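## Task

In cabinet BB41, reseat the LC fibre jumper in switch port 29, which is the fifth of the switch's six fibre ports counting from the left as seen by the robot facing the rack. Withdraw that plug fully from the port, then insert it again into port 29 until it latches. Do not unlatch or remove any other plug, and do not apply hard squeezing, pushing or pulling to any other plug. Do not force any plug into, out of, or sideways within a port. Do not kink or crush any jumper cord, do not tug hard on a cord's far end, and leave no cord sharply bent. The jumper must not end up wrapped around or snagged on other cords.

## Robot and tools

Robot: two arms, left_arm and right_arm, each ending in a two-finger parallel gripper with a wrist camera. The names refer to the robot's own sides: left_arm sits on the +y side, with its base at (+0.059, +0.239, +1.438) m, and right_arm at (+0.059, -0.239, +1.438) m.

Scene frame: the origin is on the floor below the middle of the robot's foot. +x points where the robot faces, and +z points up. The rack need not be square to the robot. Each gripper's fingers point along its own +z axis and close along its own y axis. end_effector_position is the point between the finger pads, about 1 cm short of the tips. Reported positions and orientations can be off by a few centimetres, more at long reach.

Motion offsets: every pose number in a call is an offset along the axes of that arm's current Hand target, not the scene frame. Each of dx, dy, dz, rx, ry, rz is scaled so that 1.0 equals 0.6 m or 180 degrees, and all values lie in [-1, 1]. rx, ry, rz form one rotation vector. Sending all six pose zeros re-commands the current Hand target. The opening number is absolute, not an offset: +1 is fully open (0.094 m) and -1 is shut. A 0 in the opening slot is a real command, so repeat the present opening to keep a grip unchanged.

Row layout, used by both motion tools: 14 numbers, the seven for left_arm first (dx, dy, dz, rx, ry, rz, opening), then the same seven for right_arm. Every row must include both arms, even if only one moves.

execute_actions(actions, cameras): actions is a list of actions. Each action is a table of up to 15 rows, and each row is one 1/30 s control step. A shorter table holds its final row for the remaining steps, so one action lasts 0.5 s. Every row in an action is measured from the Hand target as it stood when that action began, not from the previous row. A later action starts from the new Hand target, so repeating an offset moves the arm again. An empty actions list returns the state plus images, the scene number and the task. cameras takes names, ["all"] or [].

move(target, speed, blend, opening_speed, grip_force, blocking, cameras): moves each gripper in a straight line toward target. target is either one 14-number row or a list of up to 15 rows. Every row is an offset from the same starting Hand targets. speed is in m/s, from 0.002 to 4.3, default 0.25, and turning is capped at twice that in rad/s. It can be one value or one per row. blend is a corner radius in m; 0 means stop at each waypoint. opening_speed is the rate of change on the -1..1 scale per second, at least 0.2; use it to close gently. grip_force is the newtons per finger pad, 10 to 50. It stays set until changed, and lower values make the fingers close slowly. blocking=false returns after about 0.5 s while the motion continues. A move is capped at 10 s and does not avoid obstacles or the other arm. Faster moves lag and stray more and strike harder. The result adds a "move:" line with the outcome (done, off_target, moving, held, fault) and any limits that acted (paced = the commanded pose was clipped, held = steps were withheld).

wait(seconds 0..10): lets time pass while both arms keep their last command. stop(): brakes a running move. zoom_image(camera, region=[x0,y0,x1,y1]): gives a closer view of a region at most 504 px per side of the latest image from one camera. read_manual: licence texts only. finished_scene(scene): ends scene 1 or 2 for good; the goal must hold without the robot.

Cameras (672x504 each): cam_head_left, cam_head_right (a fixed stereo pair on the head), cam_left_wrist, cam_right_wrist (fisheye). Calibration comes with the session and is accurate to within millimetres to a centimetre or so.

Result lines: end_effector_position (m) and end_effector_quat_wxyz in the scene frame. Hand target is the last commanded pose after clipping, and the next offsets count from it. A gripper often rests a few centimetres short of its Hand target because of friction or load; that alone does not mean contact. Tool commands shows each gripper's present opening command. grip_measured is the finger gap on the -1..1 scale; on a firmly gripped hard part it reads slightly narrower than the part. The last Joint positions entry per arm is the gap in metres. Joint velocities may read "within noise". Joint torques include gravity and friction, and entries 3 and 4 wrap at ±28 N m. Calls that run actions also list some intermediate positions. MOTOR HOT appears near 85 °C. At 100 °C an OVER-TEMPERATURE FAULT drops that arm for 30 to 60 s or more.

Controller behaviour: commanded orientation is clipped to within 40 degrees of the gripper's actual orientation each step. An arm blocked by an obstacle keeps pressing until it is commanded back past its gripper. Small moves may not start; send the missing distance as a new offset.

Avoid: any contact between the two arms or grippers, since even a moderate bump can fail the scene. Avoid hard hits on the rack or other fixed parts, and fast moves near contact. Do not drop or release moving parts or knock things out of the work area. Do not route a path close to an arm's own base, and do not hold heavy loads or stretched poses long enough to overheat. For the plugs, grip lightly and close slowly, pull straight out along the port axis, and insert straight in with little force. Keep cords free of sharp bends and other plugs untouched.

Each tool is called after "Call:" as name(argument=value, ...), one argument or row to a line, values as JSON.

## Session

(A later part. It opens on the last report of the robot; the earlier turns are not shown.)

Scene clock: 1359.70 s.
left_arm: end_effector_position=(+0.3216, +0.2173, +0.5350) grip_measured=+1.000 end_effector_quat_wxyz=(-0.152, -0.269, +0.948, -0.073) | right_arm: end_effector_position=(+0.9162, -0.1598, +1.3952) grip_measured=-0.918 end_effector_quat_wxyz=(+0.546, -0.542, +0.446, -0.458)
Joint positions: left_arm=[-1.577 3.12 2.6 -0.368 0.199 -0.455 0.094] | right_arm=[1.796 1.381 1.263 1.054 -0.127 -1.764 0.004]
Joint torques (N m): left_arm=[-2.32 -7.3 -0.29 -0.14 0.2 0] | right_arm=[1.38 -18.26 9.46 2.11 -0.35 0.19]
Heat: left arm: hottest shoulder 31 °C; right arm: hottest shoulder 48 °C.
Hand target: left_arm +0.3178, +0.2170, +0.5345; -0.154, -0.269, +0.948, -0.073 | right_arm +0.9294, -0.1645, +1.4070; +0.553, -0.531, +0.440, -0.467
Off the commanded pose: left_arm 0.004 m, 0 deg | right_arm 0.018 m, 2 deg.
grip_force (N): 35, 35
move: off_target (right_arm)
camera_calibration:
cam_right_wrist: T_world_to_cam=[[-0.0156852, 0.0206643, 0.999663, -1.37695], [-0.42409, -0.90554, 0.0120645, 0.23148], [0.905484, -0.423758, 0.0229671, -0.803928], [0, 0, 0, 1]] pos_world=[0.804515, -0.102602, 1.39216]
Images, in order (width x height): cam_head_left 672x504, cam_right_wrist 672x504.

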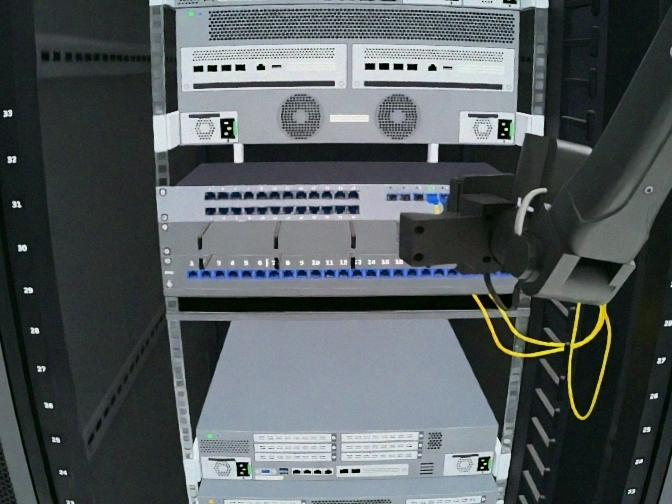

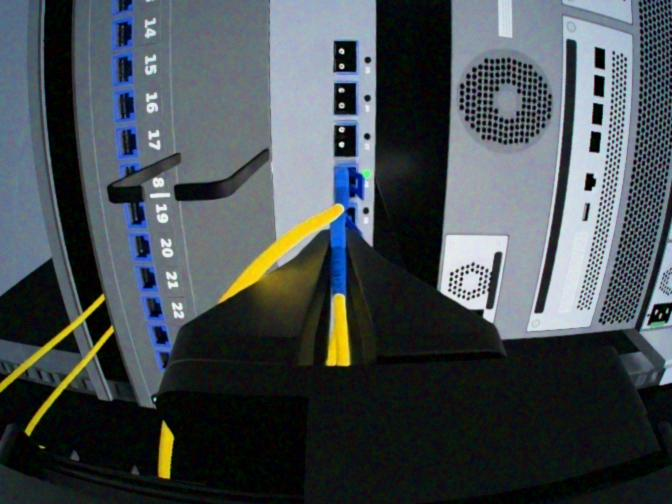

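Call:
move(
  target=[0,0,0,0,0,0,1,0,-0.016,-0.001,0,0,0,-0.98],
  speed=0.02,
)

Scene clock: 1371.10 s.
left_arm: end_effector_position=(+0.3216, +0.2173, +0.5350) grip_measured=+1.000 end_effector_quat_wxyz=(-0.152, -0.269, +0.948, -0.073) | right_arm: end_effector_position=(+0.9161, -0.1596, +1.3939) grip_measured=-0.918 end_effector_quat_wxyz=(+0.545, -0.543, +0.447, -0.457)
Joint positions: left_arm=[-1.577 3.12 2.6 -0.368 0.199 -0.455 0.094] | right_arm=[1.796 1.381 1.263 1.049 -0.127 -1.764 0.004]
Joint torques (N m): left_arm=[-2.55 -7.24 -0.31 -0.12 0.21 -0.01] | right_arm=[1.73 -19.55 8.61 1.89 -0.26 0.14]
Heat: left arm: hottest shoulder 31 °C; right arm: hottest shoulder 47 °C.
Hand target: left_arm +0.3178, +0.2170, +0.5345; -0.154, -0.269, +0.948, -0.073 | right_arm +0.9283, -0.1646, +1.4166; +0.553, -0.531, +0.440, -0.467
Off the commanded pose: left_arm 0.004 m, 0 deg | right_arm 0.026 m, 2 deg.
grip_force (N): 35, 35
move: off_target (right_arm)

Call:
move(
  target=[0,0,0,0,0,0,1,0,-0.01,0.004,0,0,0,-0.98],
  speed=0.02,
)

Scene clock: 1376.53 s.
left_arm: end_effector_position=(+0.3216, +0.2173, +0.5350) grip_measured=+1.000 end_effector_quat_wxyz=(-0.152, -0.269, +0.948, -0.073) | right_arm: end_effector_position=(+0.9160, -0.1590, +1.3906) grip_measured=-0.918 end_effector_quat_wxyz=(+0.542, -0.547, +0.450, -0.452)
Joint positions: left_arm=[-1.577 3.12 2.6 -0.368 0.199 -0.455 0.094] | right_arm=[1.796 1.381 1.263 1.035 -0.127 -1.764 0.004]
Joint torques (N m): left_arm=[-2.37 -7.18 -0.32 -0.12 0.2 -0.02] | right_arm=[2.08 -20.54 8.75 1.84 -0.2 0.1]
Heat: left arm: hottest shoulder 31 °C; right arm: hottest shoulder 46 °C.
Hand target: left_arm +0.3178, +0.2170, +0.5345; -0.154, -0.269, +0.948, -0.073 | right_arm +0.9304, -0.1641, +1.4227; +0.553, -0.531, +0.440, -0.467
Off the commanded pose: left_arm 0.004 m, 0 deg | right_arm 0.035 m, 3 deg.
grip_force (N): 35, 35
move: off_target (right_arm)

Call:
move(
  target=[0,0,0,0,0,0,1,0,-0.007,0.004,0,0,0,-0.98],
  speed=0.02,
)

Scene clock: 1387.77 s.
left_arm: end_effector_position=(+0.3216, +0.2173, +0.5350) grip_measured=+1.000 end_effector_quat_wxyz=(-0.152, -0.269, +0.948, -0.073) | right_arm: end_effector_position=(+0.9164, -0.1590, +1.3910) grip_measured=-0.918 end_effector_quat_wxyz=(+0.541, -0.549, +0.451, -0.450)
Joint positions: left_arm=[-1.577 3.12 2.6 -0.368 0.199 -0.455 0.094] | right_arm=[1.796 1.377 1.263 1.024 -0.127 -1.764 0.004]
Joint torques (N m): left_arm=[-2.32 -7.12 -0.29 -0.06 0.21 -0.01] | right_arm=[2.32 -20.78 9.18 1.89 -0.16 0.08]
Heat: left arm: hottest shoulder 31 °C; right arm: hottest shoulder 46 °C.
Hand target: left_arm +0.3178, +0.2170, +0.5345; -0.154, -0.269, +0.948, -0.073 | right_arm +0.9325, -0.1637, +1.4269; +0.553, -0.531, +0.440, -0.467
Off the commanded pose: left_arm 0.004 m, 0 deg | right_arm 0.040 m, 3 deg.
grip_force (N): 35, 35
move: off_target (right_arm)

Call:
move(
  target=[
    [0,0,0,0,0,0,1,-0.006,0.0,-0.036,0.012,0,0,-0.98],
    [0,0,0,0,0,0,1,-0.003,0.02,-0.014,0.006,0,0,-0.98],
  ],
  speed=0.03,
)

Scene clock: 1400.67 s.
left_arm: end_effector_position=(+0.3216, +0.2173, +0.5350) grip_measured=+1.000 end_effector_quat_wxyz=(-0.152, -0.269, +0.948, -0.073) | right_arm: end_effector_position=(+0.9109, -0.1607, +1.4001) grip_measured=-0.918 end_effector_quat_wxyz=(+0.550, -0.537, +0.441, -0.464)
Joint positions: left_arm=[-1.577 3.12 2.6 -0.368 0.199 -0.455 0.094] | right_arm=[1.796 1.374 1.245 1.085 -0.129 -1.764 0.004]
Joint torques (N m): left_arm=[-2.2 -7.06 -0.39 -0.09 0.21 0] | right_arm=[2.02 -17.96 9.36 1.8 -0.31 0.15]
Heat: left arm: hottest shoulder 31 °C; right arm: hottest shoulder 46 °C.
Hand target: left_arm +0.3178, +0.2170, +0.5345; -0.154, -0.269, +0.948, -0.073 | right_arm +0.9245, -0.1634, +1.4144; +0.558, -0.526, +0.436, -0.471
Off the commanded pose: left_arm 0.004 m, 0 deg | right_arm 0.020 m, 2 deg.
grip_force (N): 35, 35
move: off_target (right_arm)

Call:
move(
  target=[0,0,0,0,0,0,1,0,0.003,0.002,-0.007,0,0,-0.98],
  speed=0.02,
  cameras=["cam_right_wrist","cam_head_left"],
)

Call:
zoom_image(
  camera="cam_right_wrist",
  region=[310, 150, 380, 260],
)

Call:
zoom_image(
  camera="cam_head_left",
  region=[425, 175, 465, 220],
)

Scene clock: 1409.03 s.
left_arm: end_effector_position=(+0.3216, +0.2173, +0.5350) grip_measured=+1.000 end_effector_quat_wxyz=(-0.152, -0.269, +0.948, -0.073) | right_arm: end_effector_position=(+0.9108, -0.1594, +1.3930) grip_measured=-0.918 end_effector_quat_wxyz=(+0.544, -0.545, +0.447, -0.455)
Joint positions: left_arm=[-1.577 3.12 2.6 -0.368 0.199 -0.455 0.094] | right_arm=[1.796 1.374 1.245 1.055 -0.129 -1.764 0.004]
Joint torques (N m): left_arm=[-2.26 -7.12 -0.24 0.02 0.2 0] | right_arm=[2.02 -18.9 9.46 1.83 -0.12 0.12]
Heat: left arm: hottest shoulder 31 °C; right arm: hottest shoulder 47 °C.
Hand target: left_arm +0.3178, +0.2170, +0.5345; -0.154, -0.269, +0.948, -0.073 | right_arm +0.9258, -0.1632, +1.4127; +0.552, -0.532, +0.441, -0.467
Off the commanded pose: left_arm 0.004 m, 0 deg | right_arm 0.025 m, 2 deg.
grip_force (N): 35, 35
move: off_target (right_arm)
camera_calibration:
cam_right_wrist: T_world_to_cam=[[-0.00673388, 0.0210152, 0.999756, -1.38308], [-0.420721, -0.907045, 0.0162326, 0.220562], [0.907165, -0.420509, 0.0149495, -0.788636], [0, 0, 0, 1]] pos_world=[0.798905, -0.102502, 1.39096]
Images, in order (width x height): cam_head_left 672x504, cam_right_wrist 672x504.

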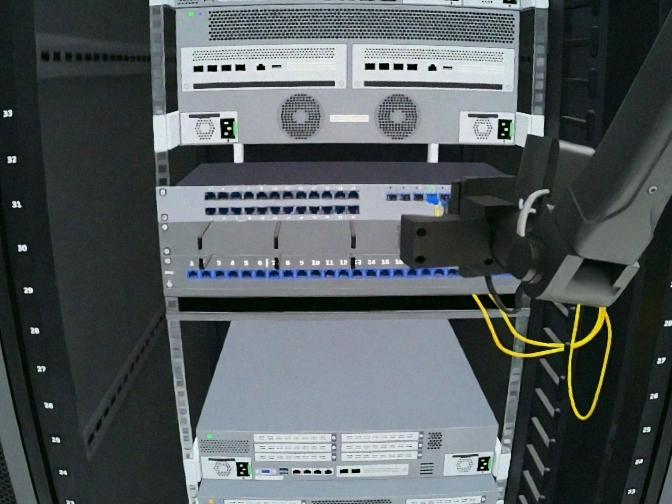

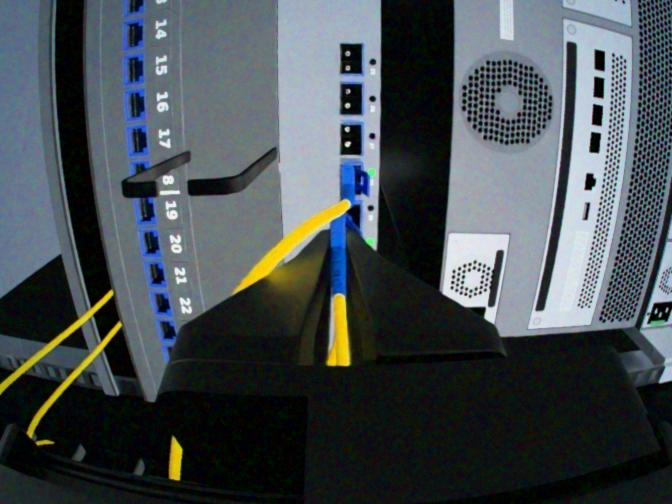

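Scaled by 4.582 from the camera's 672x504 image, which has a finer 960x720 frame.

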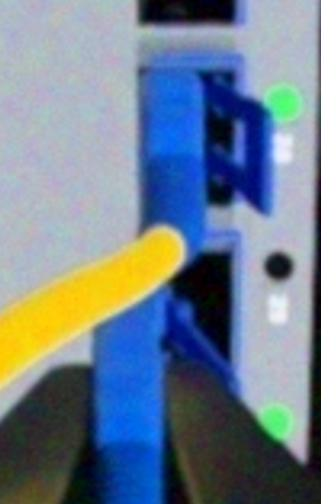

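Scaled by 11.200 from the camera's 672x504 image, which has a finer 960x720 frame.

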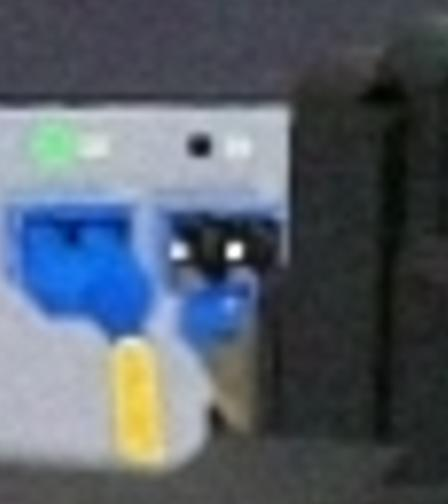

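Call:
move(
  target=[0,0,0,0,0,0,1,0.001,-0.003,0.006,0,0,0,-0.98],
  speed=0.02,
)

Scene clock: 1422.37 s.
left_arm: end_effector_position=(+0.3216, +0.2173, +0.5350) grip_measured=+1.000 end_effector_quat_wxyz=(-0.152, -0.269, +0.948, -0.073) | right_arm: end_effector_position=(+0.9144, -0.1596, +1.3950) grip_measured=-0.918 end_effector_quat_wxyz=(+0.544, -0.545, +0.447, -0.455)
Joint positions: left_arm=[-1.577 3.12 2.6 -0.368 0.199 -0.455 0.094] | right_arm=[1.796 1.374 1.255 1.045 -0.129 -1.764 0.004]
Joint torques (N m): left_arm=[-2.37 -7 -0.35 -0.12 0.18 0] | right_arm=[2.14 -18.96 9.55 1.83 -0.11 0.12]
Heat: left arm: hottest shoulder 31 °C; right arm: hottest shoulder 48 °C.
Hand target: left_arm +0.3178, +0.2170, +0.5345; -0.154, -0.269, +0.948, -0.073 | right_arm +0.9294, -0.1632, +1.4147; +0.552, -0.532, +0.441, -0.467
Off the commanded pose: left_arm 0.004 m, 0 deg | right_arm 0.025 m, 2 deg.
grip_force (N): 35, 35
move: off_target (right_arm)

Call:
move(
  target=[0,0,0,0,0,0,1,0,-0.002,0,0.003,0,0,-0.98],
  speed=0.02,
)

Scene clock: 1431.60 s.
left_arm: end_effector_position=(+0.3216, +0.2173, +0.5350) grip_measured=+1.000 end_effector_quat_wxyz=(-0.152, -0.269, +0.948, -0.073) | right_arm: end_effector_position=(+0.9144, -0.1596, +1.3949) grip_measured=-0.918 end_effector_quat_wxyz=(+0.544, -0.545, +0.447, -0.455)
Joint positions: left_arm=[-1.577 3.12 2.6 -0.368 0.199 -0.455 0.094] | right_arm=[1.796 1.374 1.255 1.045 -0.129 -1.764 0.004]
Joint torques (N m): left_arm=[-2.02 -6.83 -0.28 -0.12 0.18 -0.02] | right_arm=[1.96 -18.73 9.59 2.28 -0.18 0.12]
Heat: left arm: hottest shoulder 31 °C; right arm: hottest shoulder 48 °C.
Hand target: left_arm +0.3178, +0.2170, +0.5345; -0.154, -0.269, +0.948, -0.073 | right_arm +0.9294, -0.1632, +1.4159; +0.554, -0.530, +0.439, -0.469
Off the commanded pose: left_arm 0.004 m, 0 deg | right_arm 0.026 m, 3 deg.
grip_force (N): 35, 35
move: off_target (right_arm)

Call:
move(
  target=[0,0,0,0,0,0,1,0,-0.002,0,0.003,0,0,-0.98],
  speed=0.02,
)

Scene clock: 1436.60 s.
left_arm: end_effector_position=(+0.3216, +0.2173, +0.5350) grip_measured=+1.000 end_effector_quat_wxyz=(-0.152, -0.269, +0.948, -0.073) | right_arm: end_effector_position=(+0.9144, -0.1596, +1.3949) grip_measured=-0.918 end_effector_quat_wxyz=(+0.544, -0.545, +0.447, -0.455)
Joint positions: left_arm=[-1.577 3.12 2.6 -0.368 0.199 -0.455 0.094] | right_arm=[1.796 1.374 1.255 1.045 -0.129 -1.764 0.004]
Joint torques (N m): left_arm=[-2.26 -7.24 -0.35 -0.03 0.19 -0.01] | right_arm=[2.02 -18.43 9.63 2.71 -0.25 0.13]
Heat: left arm: hottest shoulder 31 °C; right arm: hottest shoulder 48 °C.
Hand target: left_arm +0.3178, +0.2170, +0.5345; -0.154, -0.269, +0.948, -0.073 | right_arm +0.9293, -0.1632, +1.4171; +0.557, -0.527, +0.437, -0.471
Off the commanded pose: left_arm 0.004 m, 0 deg | right_arm 0.027 m, 3 deg.
grip_force (N): 35, 35
move: off_target (right_arm)

Call:
move(
  target=[0,0,0,0,0,0,1,0,-0.001,0,0.0025,0,0,-0.98],
  speed=0.02,
)

Scene clock: 1440.97 s.
left_arm: end_effector_position=(+0.3216, +0.2173, +0.5350) grip_measured=+1.000 end_effector_quat_wxyz=(-0.152, -0.269, +0.948, -0.073) | right_arm: end_effector_position=(+0.9144, -0.1598, +1.3963) grip_measured=-0.918 end_effector_quat_wxyz=(+0.545, -0.543, +0.446, -0.457)
Joint positions: left_arm=[-1.577 3.12 2.6 -0.368 0.199 -0.455 0.094] | right_arm=[1.796 1.374 1.255 1.05 -0.129 -1.764 0.004]
Joint torques (N m): left_arm=[-2.32 -7.3 -0.34 -0.2 0.2 -0.02] | right_arm=[1.85 -18.2 9.78 2.8 -0.35 0.15]
Heat: left arm: hottest shoulder 31 °C; right arm: hottest shoulder 48 °C.
Hand target: left_arm +0.3178, +0.2170, +0.5345; -0.154, -0.269, +0.948, -0.073 | right_arm +0.9293, -0.1632, +1.4177; +0.559, -0.525, +0.435, -0.472
Off the commanded pose: left_arm 0.004 m, 0 deg | right_arm 0.026 m, 3 deg.
grip_force (N): 35, 35
move: off_target (right_arm)

Call:
move(
  target=[0,0,0,0,0,0,1,0,0,0,0.0008,0,0,-0.98],
  speed=0.02,
  cameras=["cam_right_wrist","cam_head_left"],
)

Call:
zoom_image(
  camera="cam_right_wrist",
  region=[310, 150, 380, 260],
)

Call:
zoom_image(
  camera="cam_head_left",
  region=[425, 175, 465, 220],
)

Scene clock: 1451.53 s.
left_arm: end_effector_position=(+0.3216, +0.2173, +0.5350) grip_measured=+1.000 end_effector_quat_wxyz=(-0.152, -0.269, +0.948, -0.073) | right_arm: end_effector_position=(+0.9144, -0.1600, +1.3972) grip_measured=-0.918 end_effector_quat_wxyz=(+0.546, -0.542, +0.446, -0.458)
Joint positions: left_arm=[-1.577 3.12 2.6 -0.368 0.199 -0.455 0.094] | right_arm=[1.796 1.374 1.255 1.054 -0.129 -1.764 0.004]
Joint torques (N m): left_arm=[-2.43 -7.24 -0.38 -0.16 0.19 0.02] | right_arm=[2.02 -18.37 9.8 2.89 -0.37 0.16]
Heat: left arm: hottest shoulder 31 °C; right arm: hottest shoulder 48 °C.
Hand target: left_arm +0.3178, +0.2170, +0.5345; -0.154, -0.269, +0.948, -0.073 | right_arm +0.9293, -0.1632, +1.4177; +0.560, -0.524, +0.434, -0.473
Off the commanded pose: left_arm 0.004 m, 0 deg | right_arm 0.026 m, 3 deg.
grip_force (N): 35, 35
move: off_target (right_arm)
camera_calibration:
cam_right_wrist: T_world_to_cam=[[-0.0156337, 0.0205901, 0.999666, -1.37903], [-0.422347, -0.906354, 0.0120631, 0.228899], [0.906299, -0.422018, 0.0228658, -0.802714], [0, 0, 0, 1]] pos_world=[0.802614, -0.102902, 1.39416]
Images, in order (width x height): cam_head_left 672x504, cam_right_wrist 672x504.

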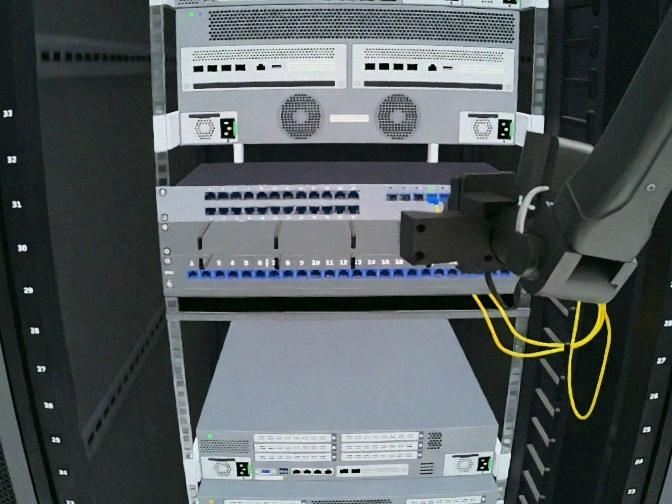

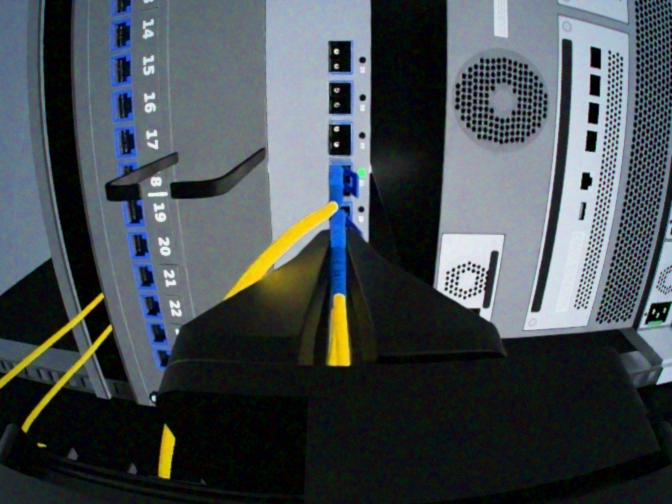

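Scaled by 4.582 from the camera's 672x504 image, which has a finer 960x720 frame.

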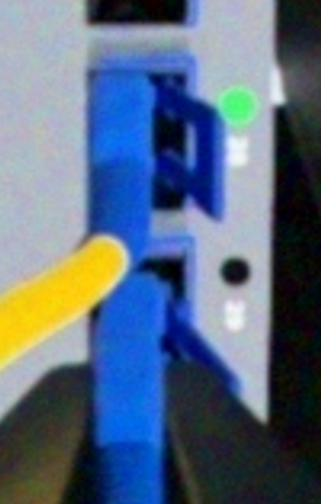

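Scaled by 11.200 from the camera's 672x504 image, which has a finer 960x720 frame.

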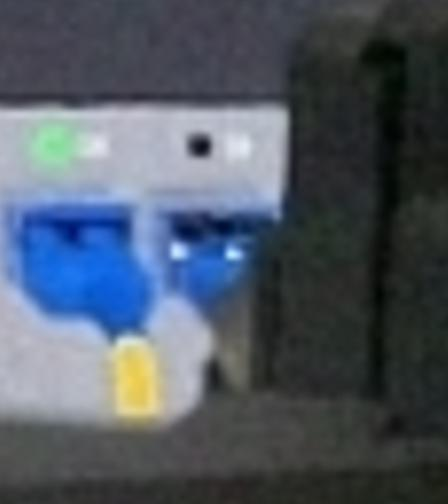

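Call:
move(
  target=[0,0,0,0,0,0,1,0.0012,0.0015,0.0067,0,0,0,-0.98],
  speed=0.02,
  cameras=["cam_right_wrist","cam_head_left"],
)

Call:
zoom_image(
  camera="cam_right_wrist",
  region=[310, 150, 380, 260],
)

Call:
zoom_image(
  camera="cam_head_left",
  region=[425, 175, 465, 220],
)

Scene clock: 1465.17 s.
left_arm: end_effector_position=(+0.3216, +0.2173, +0.5350) grip_measured=+1.000 end_effector_quat_wxyz=(-0.152, -0.269, +0.948, -0.073) | right_arm: end_effector_position=(+0.9197, -0.1604, +1.4014) grip_measured=-0.918 end_effector_quat_wxyz=(+0.549, -0.539, +0.443, -0.461)
Joint positions: left_arm=[-1.577 3.12 2.6 -0.368 0.199 -0.455 0.094] | right_arm=[1.796 1.378 1.272 1.054 -0.13 -1.764 0.004]
Joint torques (N m): left_arm=[-2.43 -7.36 -0.4 -0.12 0.19 0] | right_arm=[1.73 -18.02 9.78 2.54 -0.36 0.16]
Heat: left arm: hottest shoulder 31 °C; right arm: hottest shoulder 48 °C.
Hand target: left_arm +0.3178, +0.2170, +0.5345; -0.154, -0.269, +0.948, -0.073 | right_arm +0.9334, -0.1632, +1.4172; +0.560, -0.524, +0.434, -0.473
Off the commanded pose: left_arm 0.004 m, 0 deg | right_arm 0.021 m, 3 deg.
grip_force (N): 35, 35
move: off_target (right_arm)
camera_calibration:
cam_right_wrist: T_world_to_cam=[[-0.0284559, 0.0198498, 0.999398, -1.37118], [-0.424252, -0.905525, 0.00590556, 0.241238], [0.905097, -0.423828, 0.0341888, -0.822896], [0, 0, 0, 1]] pos_world=[0.808128, -0.103102, 1.39706]
Images, in order (width x height): cam_head_left 672x504, cam_right_wrist 672x504.

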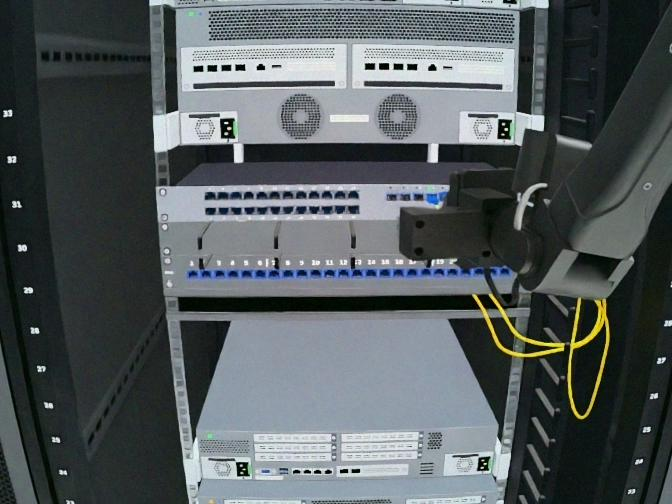

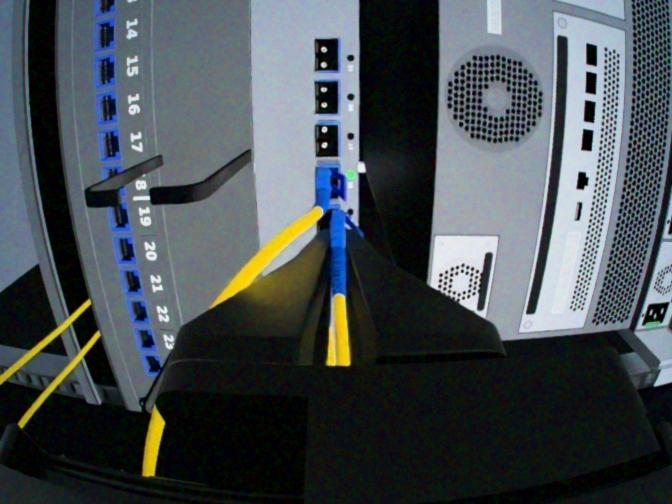

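Scaled by 4.582 from the camera's 672x504 image, which has a finer 960x720 frame.

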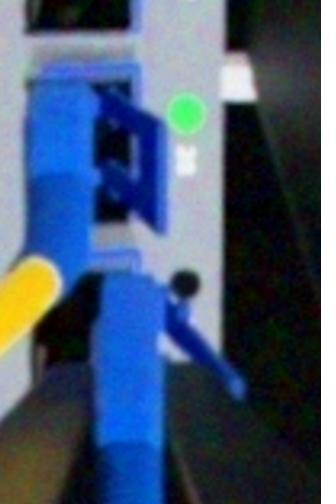

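Scaled by 11.200 from the camera's 672x504 image, which has a finer 960x720 frame.

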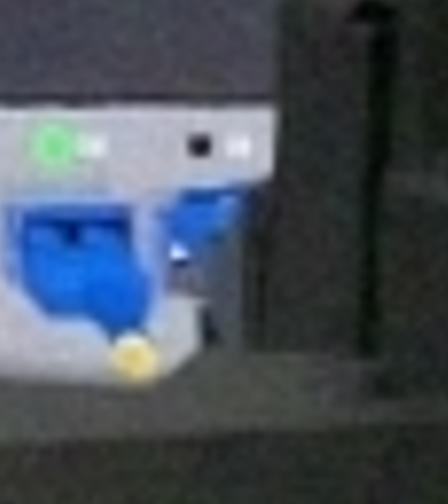

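Call:
move(
  target=[0,0,0,0,0,0,1,0,0.005,-0.001,0,0,0,-0.98],
  speed=0.02,
)

Scene clock: 1475.60 s.
left_arm: end_effector_position=(+0.3216, +0.2173, +0.5350) grip_measured=+1.000 end_effector_quat_wxyz=(-0.152, -0.269, +0.948, -0.073) | right_arm: end_effector_position=(+0.9198, -0.1603, +1.4011) grip_measured=-0.918 end_effector_quat_wxyz=(+0.549, -0.538, +0.442, -0.462)
Joint positions: left_arm=[-1.577 3.12 2.6 -0.368 0.199 -0.455 0.094] | right_arm=[1.796 1.38 1.273 1.056 -0.13 -1.764 0.004]
Joint torques (N m): left_arm=[-2.49 -6.65 -0.31 0.05 0.19 -0.01] | right_arm=[1.32 -17.79 9.7 2.63 -0.36 0.17]
Heat: left arm: hottest shoulder 31 °C; right arm: hottest shoulder 48 °C.
Hand target: left_arm +0.3178, +0.2170, +0.5345; -0.154, -0.269, +0.948, -0.073 | right_arm +0.9330, -0.1633, +1.4141; +0.559, -0.524, +0.434, -0.473
Off the commanded pose: left_arm 0.004 m, 0 deg | right_arm 0.019 m, 3 deg.
grip_force (N): 35, 35
move: off_target (right_arm)

Call:
move(
  target=[0,0,0,0,0,0,1,0,0.005,-0.001,-0.003,0,0,-0.98],
  speed=0.02,
)

Scene clock: 1479.40 s.
left_arm: end_effector_position=(+0.3216, +0.2173, +0.5350) grip_measured=+1.000 end_effector_quat_wxyz=(-0.152, -0.269, +0.948, -0.073) | right_arm: end_effector_position=(+0.9198, -0.1603, +1.4011) grip_measured=-0.918 end_effector_quat_wxyz=(+0.549, -0.538, +0.442, -0.462)
Joint positions: left_arm=[-1.577 3.12 2.6 -0.368 0.199 -0.455 0.094] | right_arm=[1.796 1.38 1.273 1.056 -0.13 -1.763 0.004]
Joint torques (N m): left_arm=[-2.43 -7.06 -0.29 -0.06 0.2 0.01] | right_arm=[1.85 -17.44 9.72 2.43 -0.32 0.14]
Heat: left arm: hottest shoulder 31 °C; right arm: hottest shoulder 48 °C.
Hand target: left_arm +0.3178, +0.2170, +0.5345; -0.154, -0.269, +0.948, -0.073 | right_arm +0.9327, -0.1634, +1.4111; +0.557, -0.527, +0.436, -0.471
Off the commanded pose: left_arm 0.004 m, 0 deg | right_arm 0.017 m, 2 deg.
grip_force (N): 35, 35
move: off_target (right_arm)

Call:
move(
  target=[0,0,0,0,0,0,1,0,0.004,-0.001,-0.002,0,0,-0.98],
  speed=0.02,
)

Scene clock: 1484.10 s.
left_arm: end_effector_position=(+0.3216, +0.2173, +0.5350) grip_measured=+1.000 end_effector_quat_wxyz=(-0.152, -0.269, +0.948, -0.073) | right_arm: end_effector_position=(+0.9198, -0.1603, +1.4011) grip_measured=-0.918 end_effector_quat_wxyz=(+0.549, -0.538, +0.442, -0.462)
Joint positions: left_arm=[-1.577 3.12 2.6 -0.368 0.199 -0.455 0.094] | right_arm=[1.796 1.38 1.273 1.056 -0.13 -1.763 0.004]
Joint torques (N m): left_arm=[-1.96 -7 -0.27 -0.08 0.21 -0.01] | right_arm=[1.49 -17.67 9.58 2.25 -0.26 0.14]
Heat: left arm: hottest shoulder 31 °C; right arm: hottest shoulder 48 °C.
Hand target: left_arm +0.3178, +0.2170, +0.5345; -0.154, -0.269, +0.948, -0.073 | right_arm +0.9323, -0.1635, +1.4088; +0.555, -0.528, +0.438, -0.470
Off the commanded pose: left_arm 0.004 m, 0 deg | right_arm 0.015 m, 2 deg.
grip_force (N): 35, 35
move: off_target (right_arm)

Call:
move(
  target=[0,0,0,0,0,0,1,0,0.0035,-0.001,-0.002,0,0,-0.98],
  speed=0.02,
)

Scene clock: 1492.73 s.
left_arm: end_effector_position=(+0.3216, +0.2173, +0.5350) grip_measured=+1.000 end_effector_quat_wxyz=(-0.152, -0.269, +0.948, -0.073) | right_arm: end_effector_position=(+0.9198, -0.1602, +1.4008) grip_measured=-0.918 end_effector_quat_wxyz=(+0.549, -0.538, +0.443, -0.461)
Joint positions: left_arm=[-1.577 3.12 2.6 -0.368 0.199 -0.455 0.094] | right_arm=[1.796 1.38 1.273 1.056 -0.13 -1.763 0.004]
Joint torques (N m): left_arm=[-2.32 -7 -0.39 0.02 0.19 0.03] | right_arm=[1.79 -17.32 9.52 2.1 -0.25 0.16]
Heat: left arm: hottest shoulder 31 °C; right arm: hottest shoulder 49 °C.
Hand target: left_arm +0.3178, +0.2170, +0.5345; -0.154, -0.269, +0.948, -0.073 | right_arm +0.9318, -0.1636, +1.4064; +0.554, -0.530, +0.439, -0.468
Off the commanded pose: left_arm 0.004 m, 0 deg | right_arm 0.014 m, 1 deg.
grip_force (N): 35, 35
move: off_target (right_arm)

Call:
move(
  target=[0,0,0,0,0,0,1,0,0.0035,-0.001,-0.001,0,0,-0.98],
  speed=0.02,
)

Scene clock: 1496.50 s.
left_arm: end_effector_position=(+0.3216, +0.2173, +0.5350) grip_measured=+1.000 end_effector_quat_wxyz=(-0.152, -0.269, +0.948, -0.073) | right_arm: end_effector_position=(+0.9198, -0.1602, +1.4008) grip_measured=-0.918 end_effector_quat_wxyz=(+0.549, -0.538, +0.443, -0.461)
Joint positions: left_arm=[-1.577 3.12 2.6 -0.368 0.199 -0.455 0.094] | right_arm=[1.796 1.38 1.273 1.056 -0.13 -1.763 0.004]
Joint torques (N m): left_arm=[-2.26 -7 -0.39 0.01 0.22 0] | right_arm=[1.79 -17.2 9.5 2.13 -0.24 0.14]
Heat: left arm: hottest shoulder 31 °C; right arm: hottest shoulder 49 °C.
Hand target: left_arm +0.3178, +0.2170, +0.5345; -0.154, -0.269, +0.948, -0.073 | right_arm +0.9313, -0.1637, +1.4045; +0.553, -0.531, +0.440, -0.467
Off the commanded pose: left_arm 0.004 m, 0 deg | right_arm 0.013 m, 1 deg.
grip_force (N): 35, 35
move: off_target (right_arm)

Call:
execute_actions(
  actions=[],
  cameras=["cam_head_left","cam_head_right","cam_right_wrist"],
)

Call:
zoom_image(
  camera="cam_right_wrist",
  region=[300, 150, 380, 260],
)

Call:
zoom_image(
  camera="cam_head_left",
  region=[425, 175, 465, 220],
)

Scene clock: 1504.53 s.
left_arm: end_effector_position=(+0.3216, +0.2173, +0.5350) grip_measured=+1.000 end_effector_quat_wxyz=(-0.152, -0.269, +0.948, -0.073) | right_arm: end_effector_position=(+0.9198, -0.1602, +1.4008) grip_measured=-0.918 end_effector_quat_wxyz=(+0.549, -0.538, +0.443, -0.461)
Joint positions: left_arm=[-1.577 3.12 2.6 -0.368 0.199 -0.455 0.094] | right_arm=[1.796 1.38 1.273 1.056 -0.13 -1.763 0.004]
Joint velocities: within noise
Joint torques (N m): left_arm=[-2.55 -7 -0.32 -0.02 0.19 -0.02] | right_arm=[1.49 -17.32 9.48 2.04 -0.23 0.13]
Heat: left arm: hottest shoulder 31 °C; right arm: hottest shoulder 49 °C.
Hand target: left_arm +0.3178, +0.2170, +0.5345; -0.154, -0.269, +0.948, -0.073 | right_arm +0.9313, -0.1637, +1.4045; +0.553, -0.531, +0.440, -0.467
Tool commands: left_gripper/opening=+1.0 right_gripper/opening=-0.98
Off the commanded pose: left_arm 0.004 m, 0 deg | right_arm 0.013 m, 1 deg.
grip_force (N): 35, 35
camera_calibration:
cam_right_wrist: T_world_to_cam=[[-0.0292128, 0.0194258, 0.999384, -1.36989], [-0.424076, -0.905612, 0.005207, 0.242158], [0.905155, -0.423663, 0.0346935, -0.823564], [0, 0, 0, 1]] pos_world=[0.808129, -0.103001, 1.39636]
Images, in order (width x height): cam_head_left 672x504, cam_head_right 672x504, cam_right_wrist 672x504.

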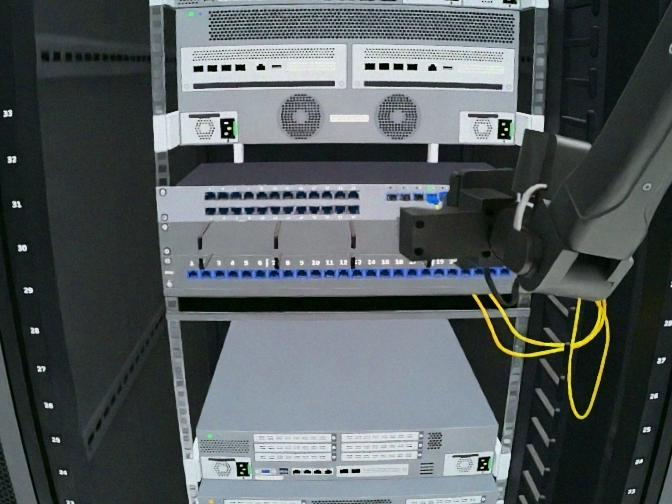

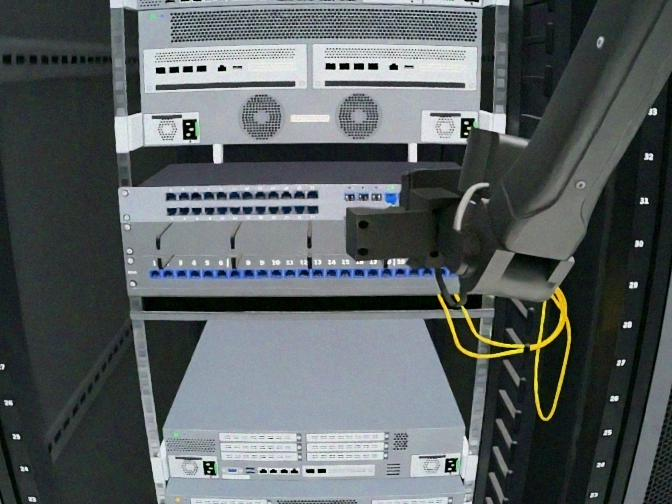

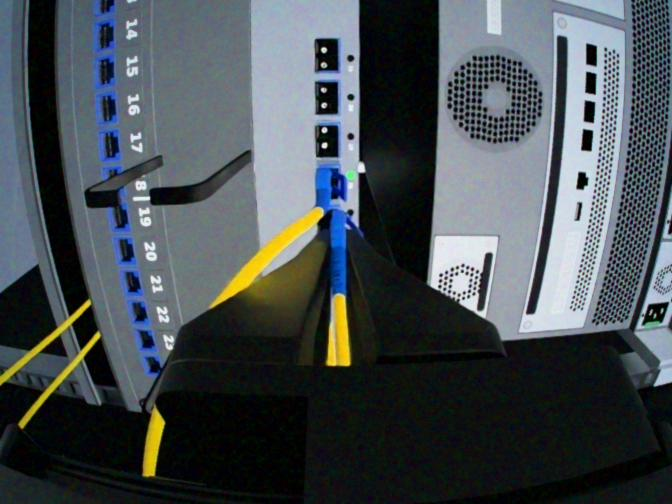

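Scaled by 4.582 from the camera's 672x504 image, which has a finer 960x720 frame.

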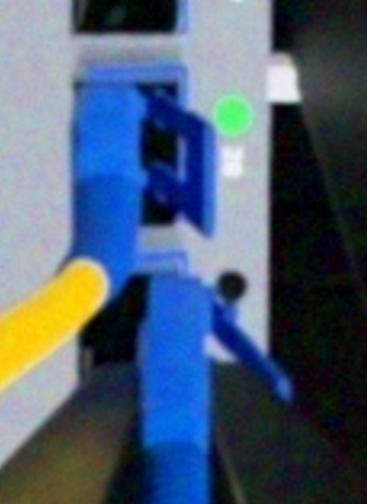

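Scaled by 11.200 from the camera's 672x504 image, which has a finer 960x720 frame.

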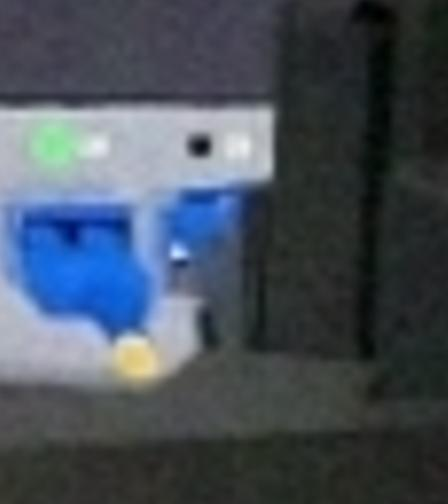

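Call:
move(
  target=[0,0,0,0,0,0,1,-0.002,0.0,-0.015,0,0,0,-0.98],
  speed=0.02,
)

Scene clock: 1510.13 s.
left_arm: end_effector_position=(+0.3216, +0.2173, +0.5350) grip_measured=+1.000 end_effector_quat_wxyz=(-0.152, -0.269, +0.948, -0.073) | right_arm: end_effector_position=(+0.9198, -0.1603, +1.4012) grip_measured=-0.918 end_effector_quat_wxyz=(+0.549, -0.538, +0.442, -0.462)
Joint positions: left_arm=[-1.577 3.12 2.6 -0.368 0.199 -0.455 0.094] | right_arm=[1.796 1.38 1.273 1.057 -0.13 -1.763 0.004]
Joint torques (N m): left_arm=[-1.9 -7.36 -0.35 -0.17 0.2 0] | right_arm=[1.67 -18.2 6.91 2.76 -0.23 0.16]
Heat: left arm: hottest shoulder 31 °C; right arm: hottest shoulder 48 °C.
Hand target: left_arm +0.3178, +0.2170, +0.5345; -0.154, -0.269, +0.948, -0.073 | right_arm +0.9222, -0.1641, +1.4040; +0.553, -0.531, +0.440, -0.467
Off the commanded pose: left_arm 0.004 m, 0 deg | right_arm 0.005 m, 1 deg.
grip_force (N): 35, 35
move: done

Call:
move(
  target=[0,0,0,0,0,0,1,-0.002,0.003,-0.013,0,0,0,-0.98],
  speed=0.02,
)

Scene clock: 1518.20 s.
left_arm: end_effector_position=(+0.3216, +0.2173, +0.5350) grip_measured=+1.000 end_effector_quat_wxyz=(-0.152, -0.269, +0.948, -0.073) | right_arm: end_effector_position=(+0.9135, -0.1599, +1.3974) grip_measured=-0.918 end_effector_quat_wxyz=(+0.549, -0.538, +0.443, -0.461)
Joint positions: left_arm=[-1.577 3.12 2.6 -0.368 0.199 -0.455 0.094] | right_arm=[1.796 1.38 1.255 1.075 -0.13 -1.763 0.004]
Joint torques (N m): left_arm=[-2.2 -6.95 -0.32 -0.06 0.2 -0.01] | right_arm=[1.61 -18.37 6.2 2.89 -0.25 0.17]
Heat: left arm: hottest shoulder 31 °C; right arm: hottest shoulder 48 °C.
Hand target: left_arm +0.3178, +0.2170, +0.5345; -0.154, -0.269, +0.948, -0.073 | right_arm +0.9144, -0.1642, +1.4018; +0.553, -0.531, +0.440, -0.467
Off the commanded pose: left_arm 0.004 m, 0 deg | right_arm 0.006 m, 1 deg.
grip_force (N): 35, 35
move: done

Call:
move(
  target=[
    [0,0,0,0,0,0,1,-0.0102,-0.009,-0.0563,0,0,0,-0.98],
    [0,0,0,0,0,0,1,0.0037,-0.0098,0.0212,0,0,0,-0.98],
  ],
  speed=0.04,
  cameras=["cam_right_wrist","cam_head_left"],
)

Call:
zoom_image(
  camera="cam_right_wrist",
  region=[310, 150, 380, 260],
)

Call:
zoom_image(
  camera="cam_head_left",
  region=[425, 175, 465, 220],
)

Scene clock: 1544.93 s.
left_arm: end_effector_position=(+0.3216, +0.2173, +0.5350) grip_measured=+1.000 end_effector_quat_wxyz=(-0.152, -0.269, +0.948, -0.073) | right_arm: end_effector_position=(+0.9133, -0.1599, +1.3971) grip_measured=-0.918 end_effector_quat_wxyz=(+0.547, -0.541, +0.444, -0.459)
Joint positions: left_arm=[-1.577 3.12 2.6 -0.368 0.199 -0.455 0.094] | right_arm=[1.796 1.377 1.253 1.065 -0.13 -1.763 0.004]
Joint torques (N m): left_arm=[-2.55 -7 -0.34 -0.1 0.21 -0.02] | right_arm=[1.55 -18.08 9.51 1.89 -0.22 0.17]
Heat: left arm: hottest shoulder 31 °C; right arm: hottest shoulder 49 °C.
Hand target: left_arm +0.3178, +0.2170, +0.5345; -0.154, -0.269, +0.948, -0.073 | right_arm +0.9270, -0.1641, +1.4081; +0.553, -0.531, +0.440, -0.467
Off the commanded pose: left_arm 0.004 m, 0 deg | right_arm 0.018 m, 2 deg.
grip_force (N): 35, 35
move: off_target (right_arm)
camera_calibration:
cam_right_wrist: T_world_to_cam=[[-0.0217365, 0.0198276, 0.999567, -1.3734], [-0.422723, -0.906216, 0.00878338, 0.233422], [0.905998, -0.422349, 0.0280795, -0.808722], [0, 0, 0, 1]] pos_world=[0.801521, -0.102801, 1.39346]
Images, in order (width x height): cam_head_left 672x504, cam_right_wrist 672x504.

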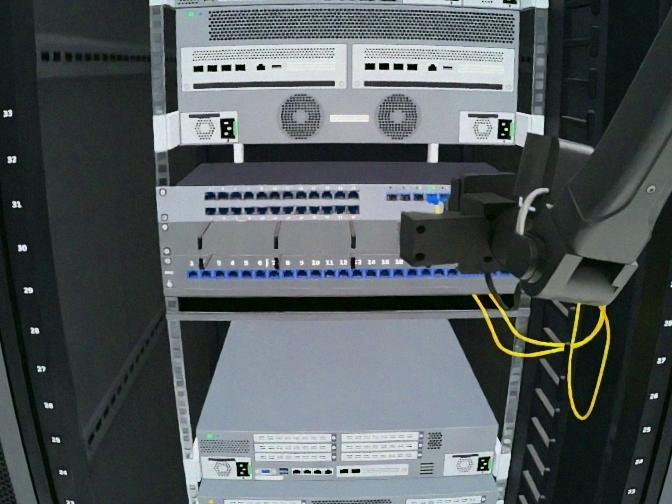

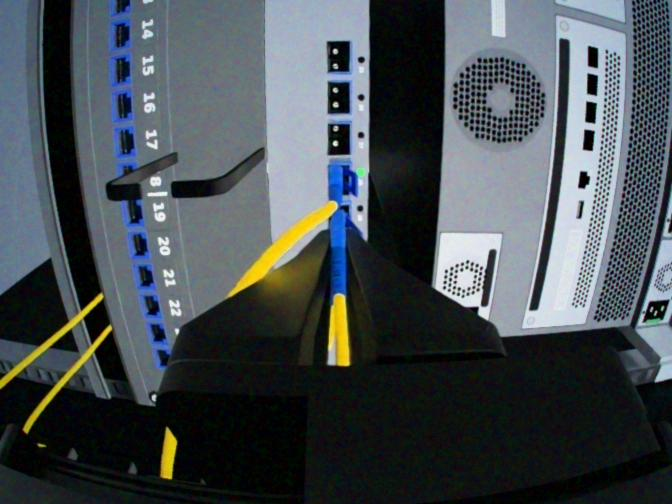

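Scaled by 4.582 from the camera's 672x504 image, which has a finer 960x720 frame.

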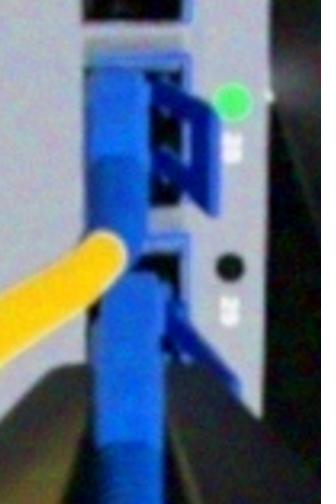

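Scaled by 11.200 from the camera's 672x504 image, which has a finer 960x720 frame.

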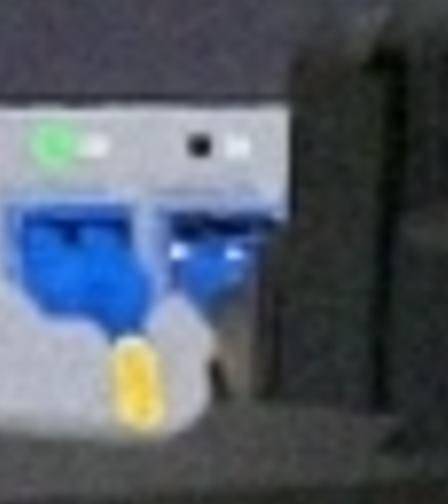

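Call:
move(
  target=[0,0,0,0,0,0,1,0.0015,0.001,0.0083,-0.001,0,0,-0.98],
  speed=0.03,
  cameras=["cam_right_wrist","cam_head_left"],
)

Call:
zoom_image(
  camera="cam_right_wrist",
  region=[310, 150, 380, 260],
)

Call:
zoom_image(
  camera="cam_head_left",
  region=[425, 175, 465, 220],
)

Scene clock: 1555.17 s.
left_arm: end_effector_position=(+0.3216, +0.2173, +0.5350) grip_measured=+1.000 end_effector_quat_wxyz=(-0.152, -0.269, +0.948, -0.073) | right_arm: end_effector_position=(+0.9184, -0.1597, +1.3977) grip_measured=-0.918 end_effector_quat_wxyz=(+0.547, -0.541, +0.444, -0.459)
Joint positions: left_arm=[-1.577 3.12 2.6 -0.368 0.199 -0.455 0.094] | right_arm=[1.796 1.381 1.269 1.051 -0.13 -1.763 0.004]
Joint torques (N m): left_arm=[-2.26 -7.3 -0.35 -0.01 0.21 -0.01] | right_arm=[1.38 -17.85 9.58 1.85 -0.22 0.17]
Heat: left arm: hottest shoulder 31 °C; right arm: hottest shoulder 48 °C.
Hand target: left_arm +0.3178, +0.2170, +0.5345; -0.154, -0.269, +0.948, -0.073 | right_arm +0.9321, -0.1642, +1.4079; +0.552, -0.532, +0.441, -0.467
Off the commanded pose: left_arm 0.004 m, 0 deg | right_arm 0.017 m, 2 deg.
grip_force (N): 35, 35
move: off_target (right_arm)
camera_calibration:
cam_right_wrist: T_world_to_cam=[[-0.0202661, 0.0199013, 0.999597, -1.37531], [-0.42248, -0.906323, 0.00947883, 0.234617], [0.906146, -0.422117, 0.0267756, -0.811647], [0, 0, 0, 1]] pos_world=[0.806719, -0.102601, 1.39426]
Images, in order (width x height): cam_head_left 672x504, cam_right_wrist 672x504.

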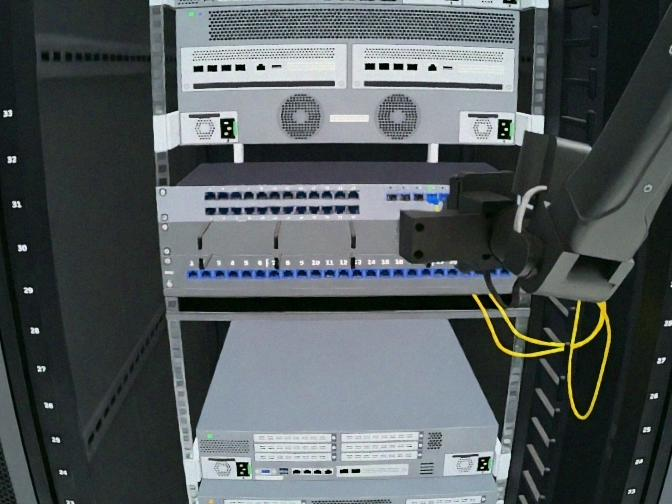

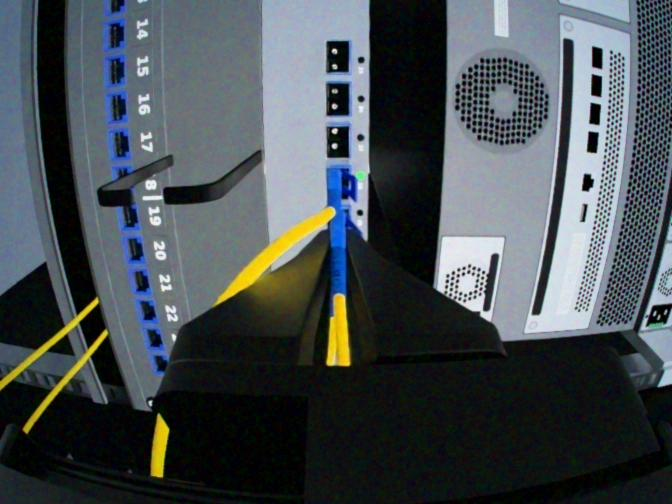

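Scaled by 4.582 from the camera's 672x504 image, which has a finer 960x720 frame.

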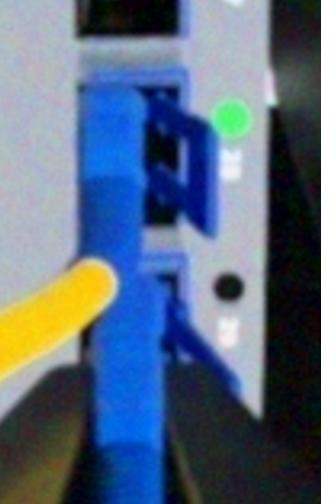

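Scaled by 11.200 from the camera's 672x504 image, which has a finer 960x720 frame.

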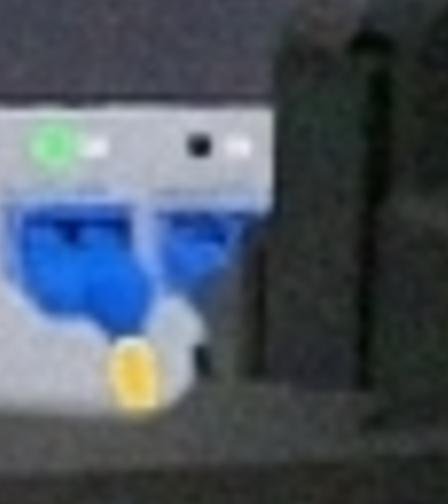

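Call:
move(
  target=[0,0,0,0,0,0,1,0.002,0.0018,0.0083,-0.001,0,0,-0.98],
  speed=0.02,
  cameras=["cam_right_wrist","cam_head_left"],
)

Call:
zoom_image(
  camera="cam_right_wrist",
  region=[310, 150, 380, 260],
)

Call:
zoom_image(
  camera="cam_head_left",
  region=[425, 175, 465, 220],
)

Scene clock: 1564.07 s.
left_arm: end_effector_position=(+0.3216, +0.2173, +0.5350) grip_measured=+1.000 end_effector_quat_wxyz=(-0.152, -0.269, +0.948, -0.073) | right_arm: end_effector_position=(+0.9199, -0.1593, +1.3962) grip_measured=-0.918 end_effector_quat_wxyz=(+0.546, -0.542, +0.445, -0.457)
Joint positions: left_arm=[-1.577 3.12 2.6 -0.368 0.199 -0.455 0.094] | right_arm=[1.796 1.383 1.275 1.043 -0.13 -1.763 0.004]
Joint torques (N m): left_arm=[-2.32 -7.59 -0.34 -0.09 0.21 0.01] | right_arm=[1.38 -17.96 10.55 1.58 -0.23 0.15]
Heat: left arm: hottest shoulder 31 °C; right arm: hottest shoulder 47 °C.
Hand target: left_arm +0.3178, +0.2170, +0.5345; -0.154, -0.269, +0.948, -0.073 | right_arm +0.9373, -0.1645, +1.4072; +0.551, -0.533, +0.441, -0.466
Off the commanded pose: left_arm 0.004 m, 0 deg | right_arm 0.021 m, 2 deg.
grip_force (N): 35, 35
move: off_target (right_arm)
camera_calibration:
cam_right_wrist: T_world_to_cam=[[-0.0154173, 0.0201368, 0.999678, -1.37829], [-0.421569, -0.90672, 0.0117627, 0.231438], [0.906665, -0.421252, 0.0224682, -0.80713], [0, 0, 0, 1]] pos_world=[0.808114, -0.102402, 1.39326]
Images, in order (width x height): cam_head_left 672x504, cam_right_wrist 672x504.

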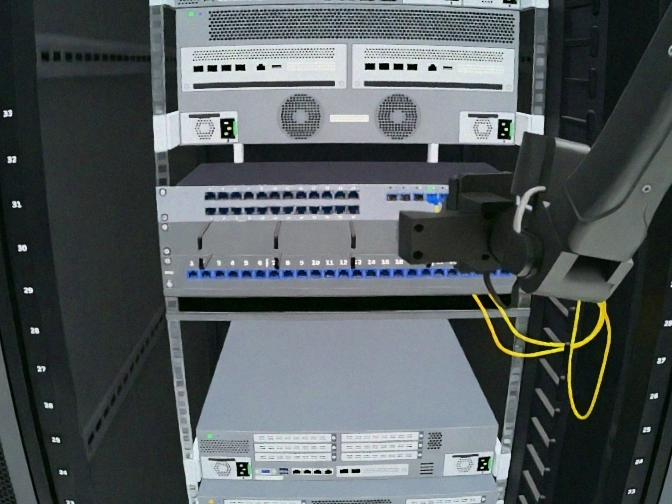

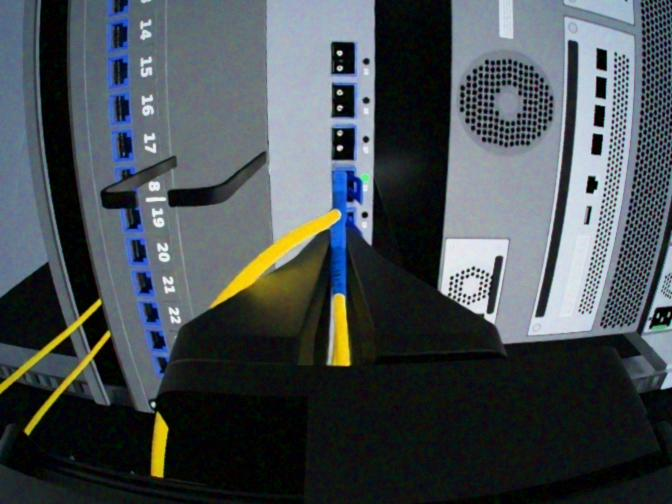

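Scaled by 4.582 from the camera's 672x504 image, which has a finer 960x720 frame.

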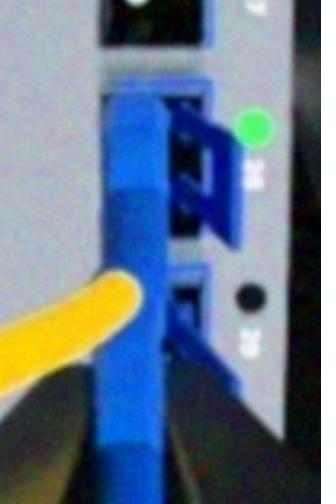

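Scaled by 11.200 from the camera's 672x504 image, which has a finer 960x720 frame.

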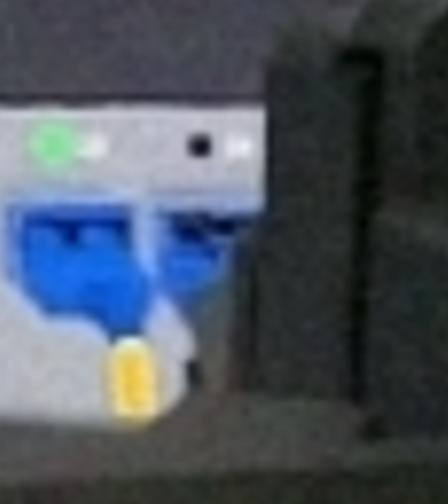

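Call:
move(
  target=[0,0,0,0,0,0,1,0.003,-0.001,-0.012,0.001,0,0,-0.98],
  speed=0.03,
)

Scene clock: 1573.80 s.
left_arm: end_effector_position=(+0.3216, +0.2173, +0.5350) grip_measured=+1.000 end_effector_quat_wxyz=(-0.152, -0.269, +0.948, -0.073) | right_arm: end_effector_position=(+0.9199, -0.1605, +1.3959) grip_measured=-0.918 end_effector_quat_wxyz=(+0.547, -0.543, +0.445, -0.457)
Joint positions: left_arm=[-1.577 3.12 2.6 -0.368 0.199 -0.455 0.094] | right_arm=[1.793 1.383 1.275 1.043 -0.134 -1.76 0.004]
Joint torques (N m): left_arm=[-2.43 -7.18 -0.32 0.01 0.23 -0.01] | right_arm=[1.14 -18.26 8.77 2.37 -0.19 0.17]
Heat: left arm: hottest shoulder 31 °C; right arm: hottest shoulder 48 °C.
Hand target: left_arm +0.3178, +0.2170, +0.5345; -0.154, -0.269, +0.948, -0.073 | right_arm +0.9305, -0.1676, +1.4075; +0.552, -0.532, +0.441, -0.467
Off the commanded pose: left_arm 0.004 m, 0 deg | right_arm 0.017 m, 2 deg.
grip_force (N): 35, 35
move: off_target (right_arm)


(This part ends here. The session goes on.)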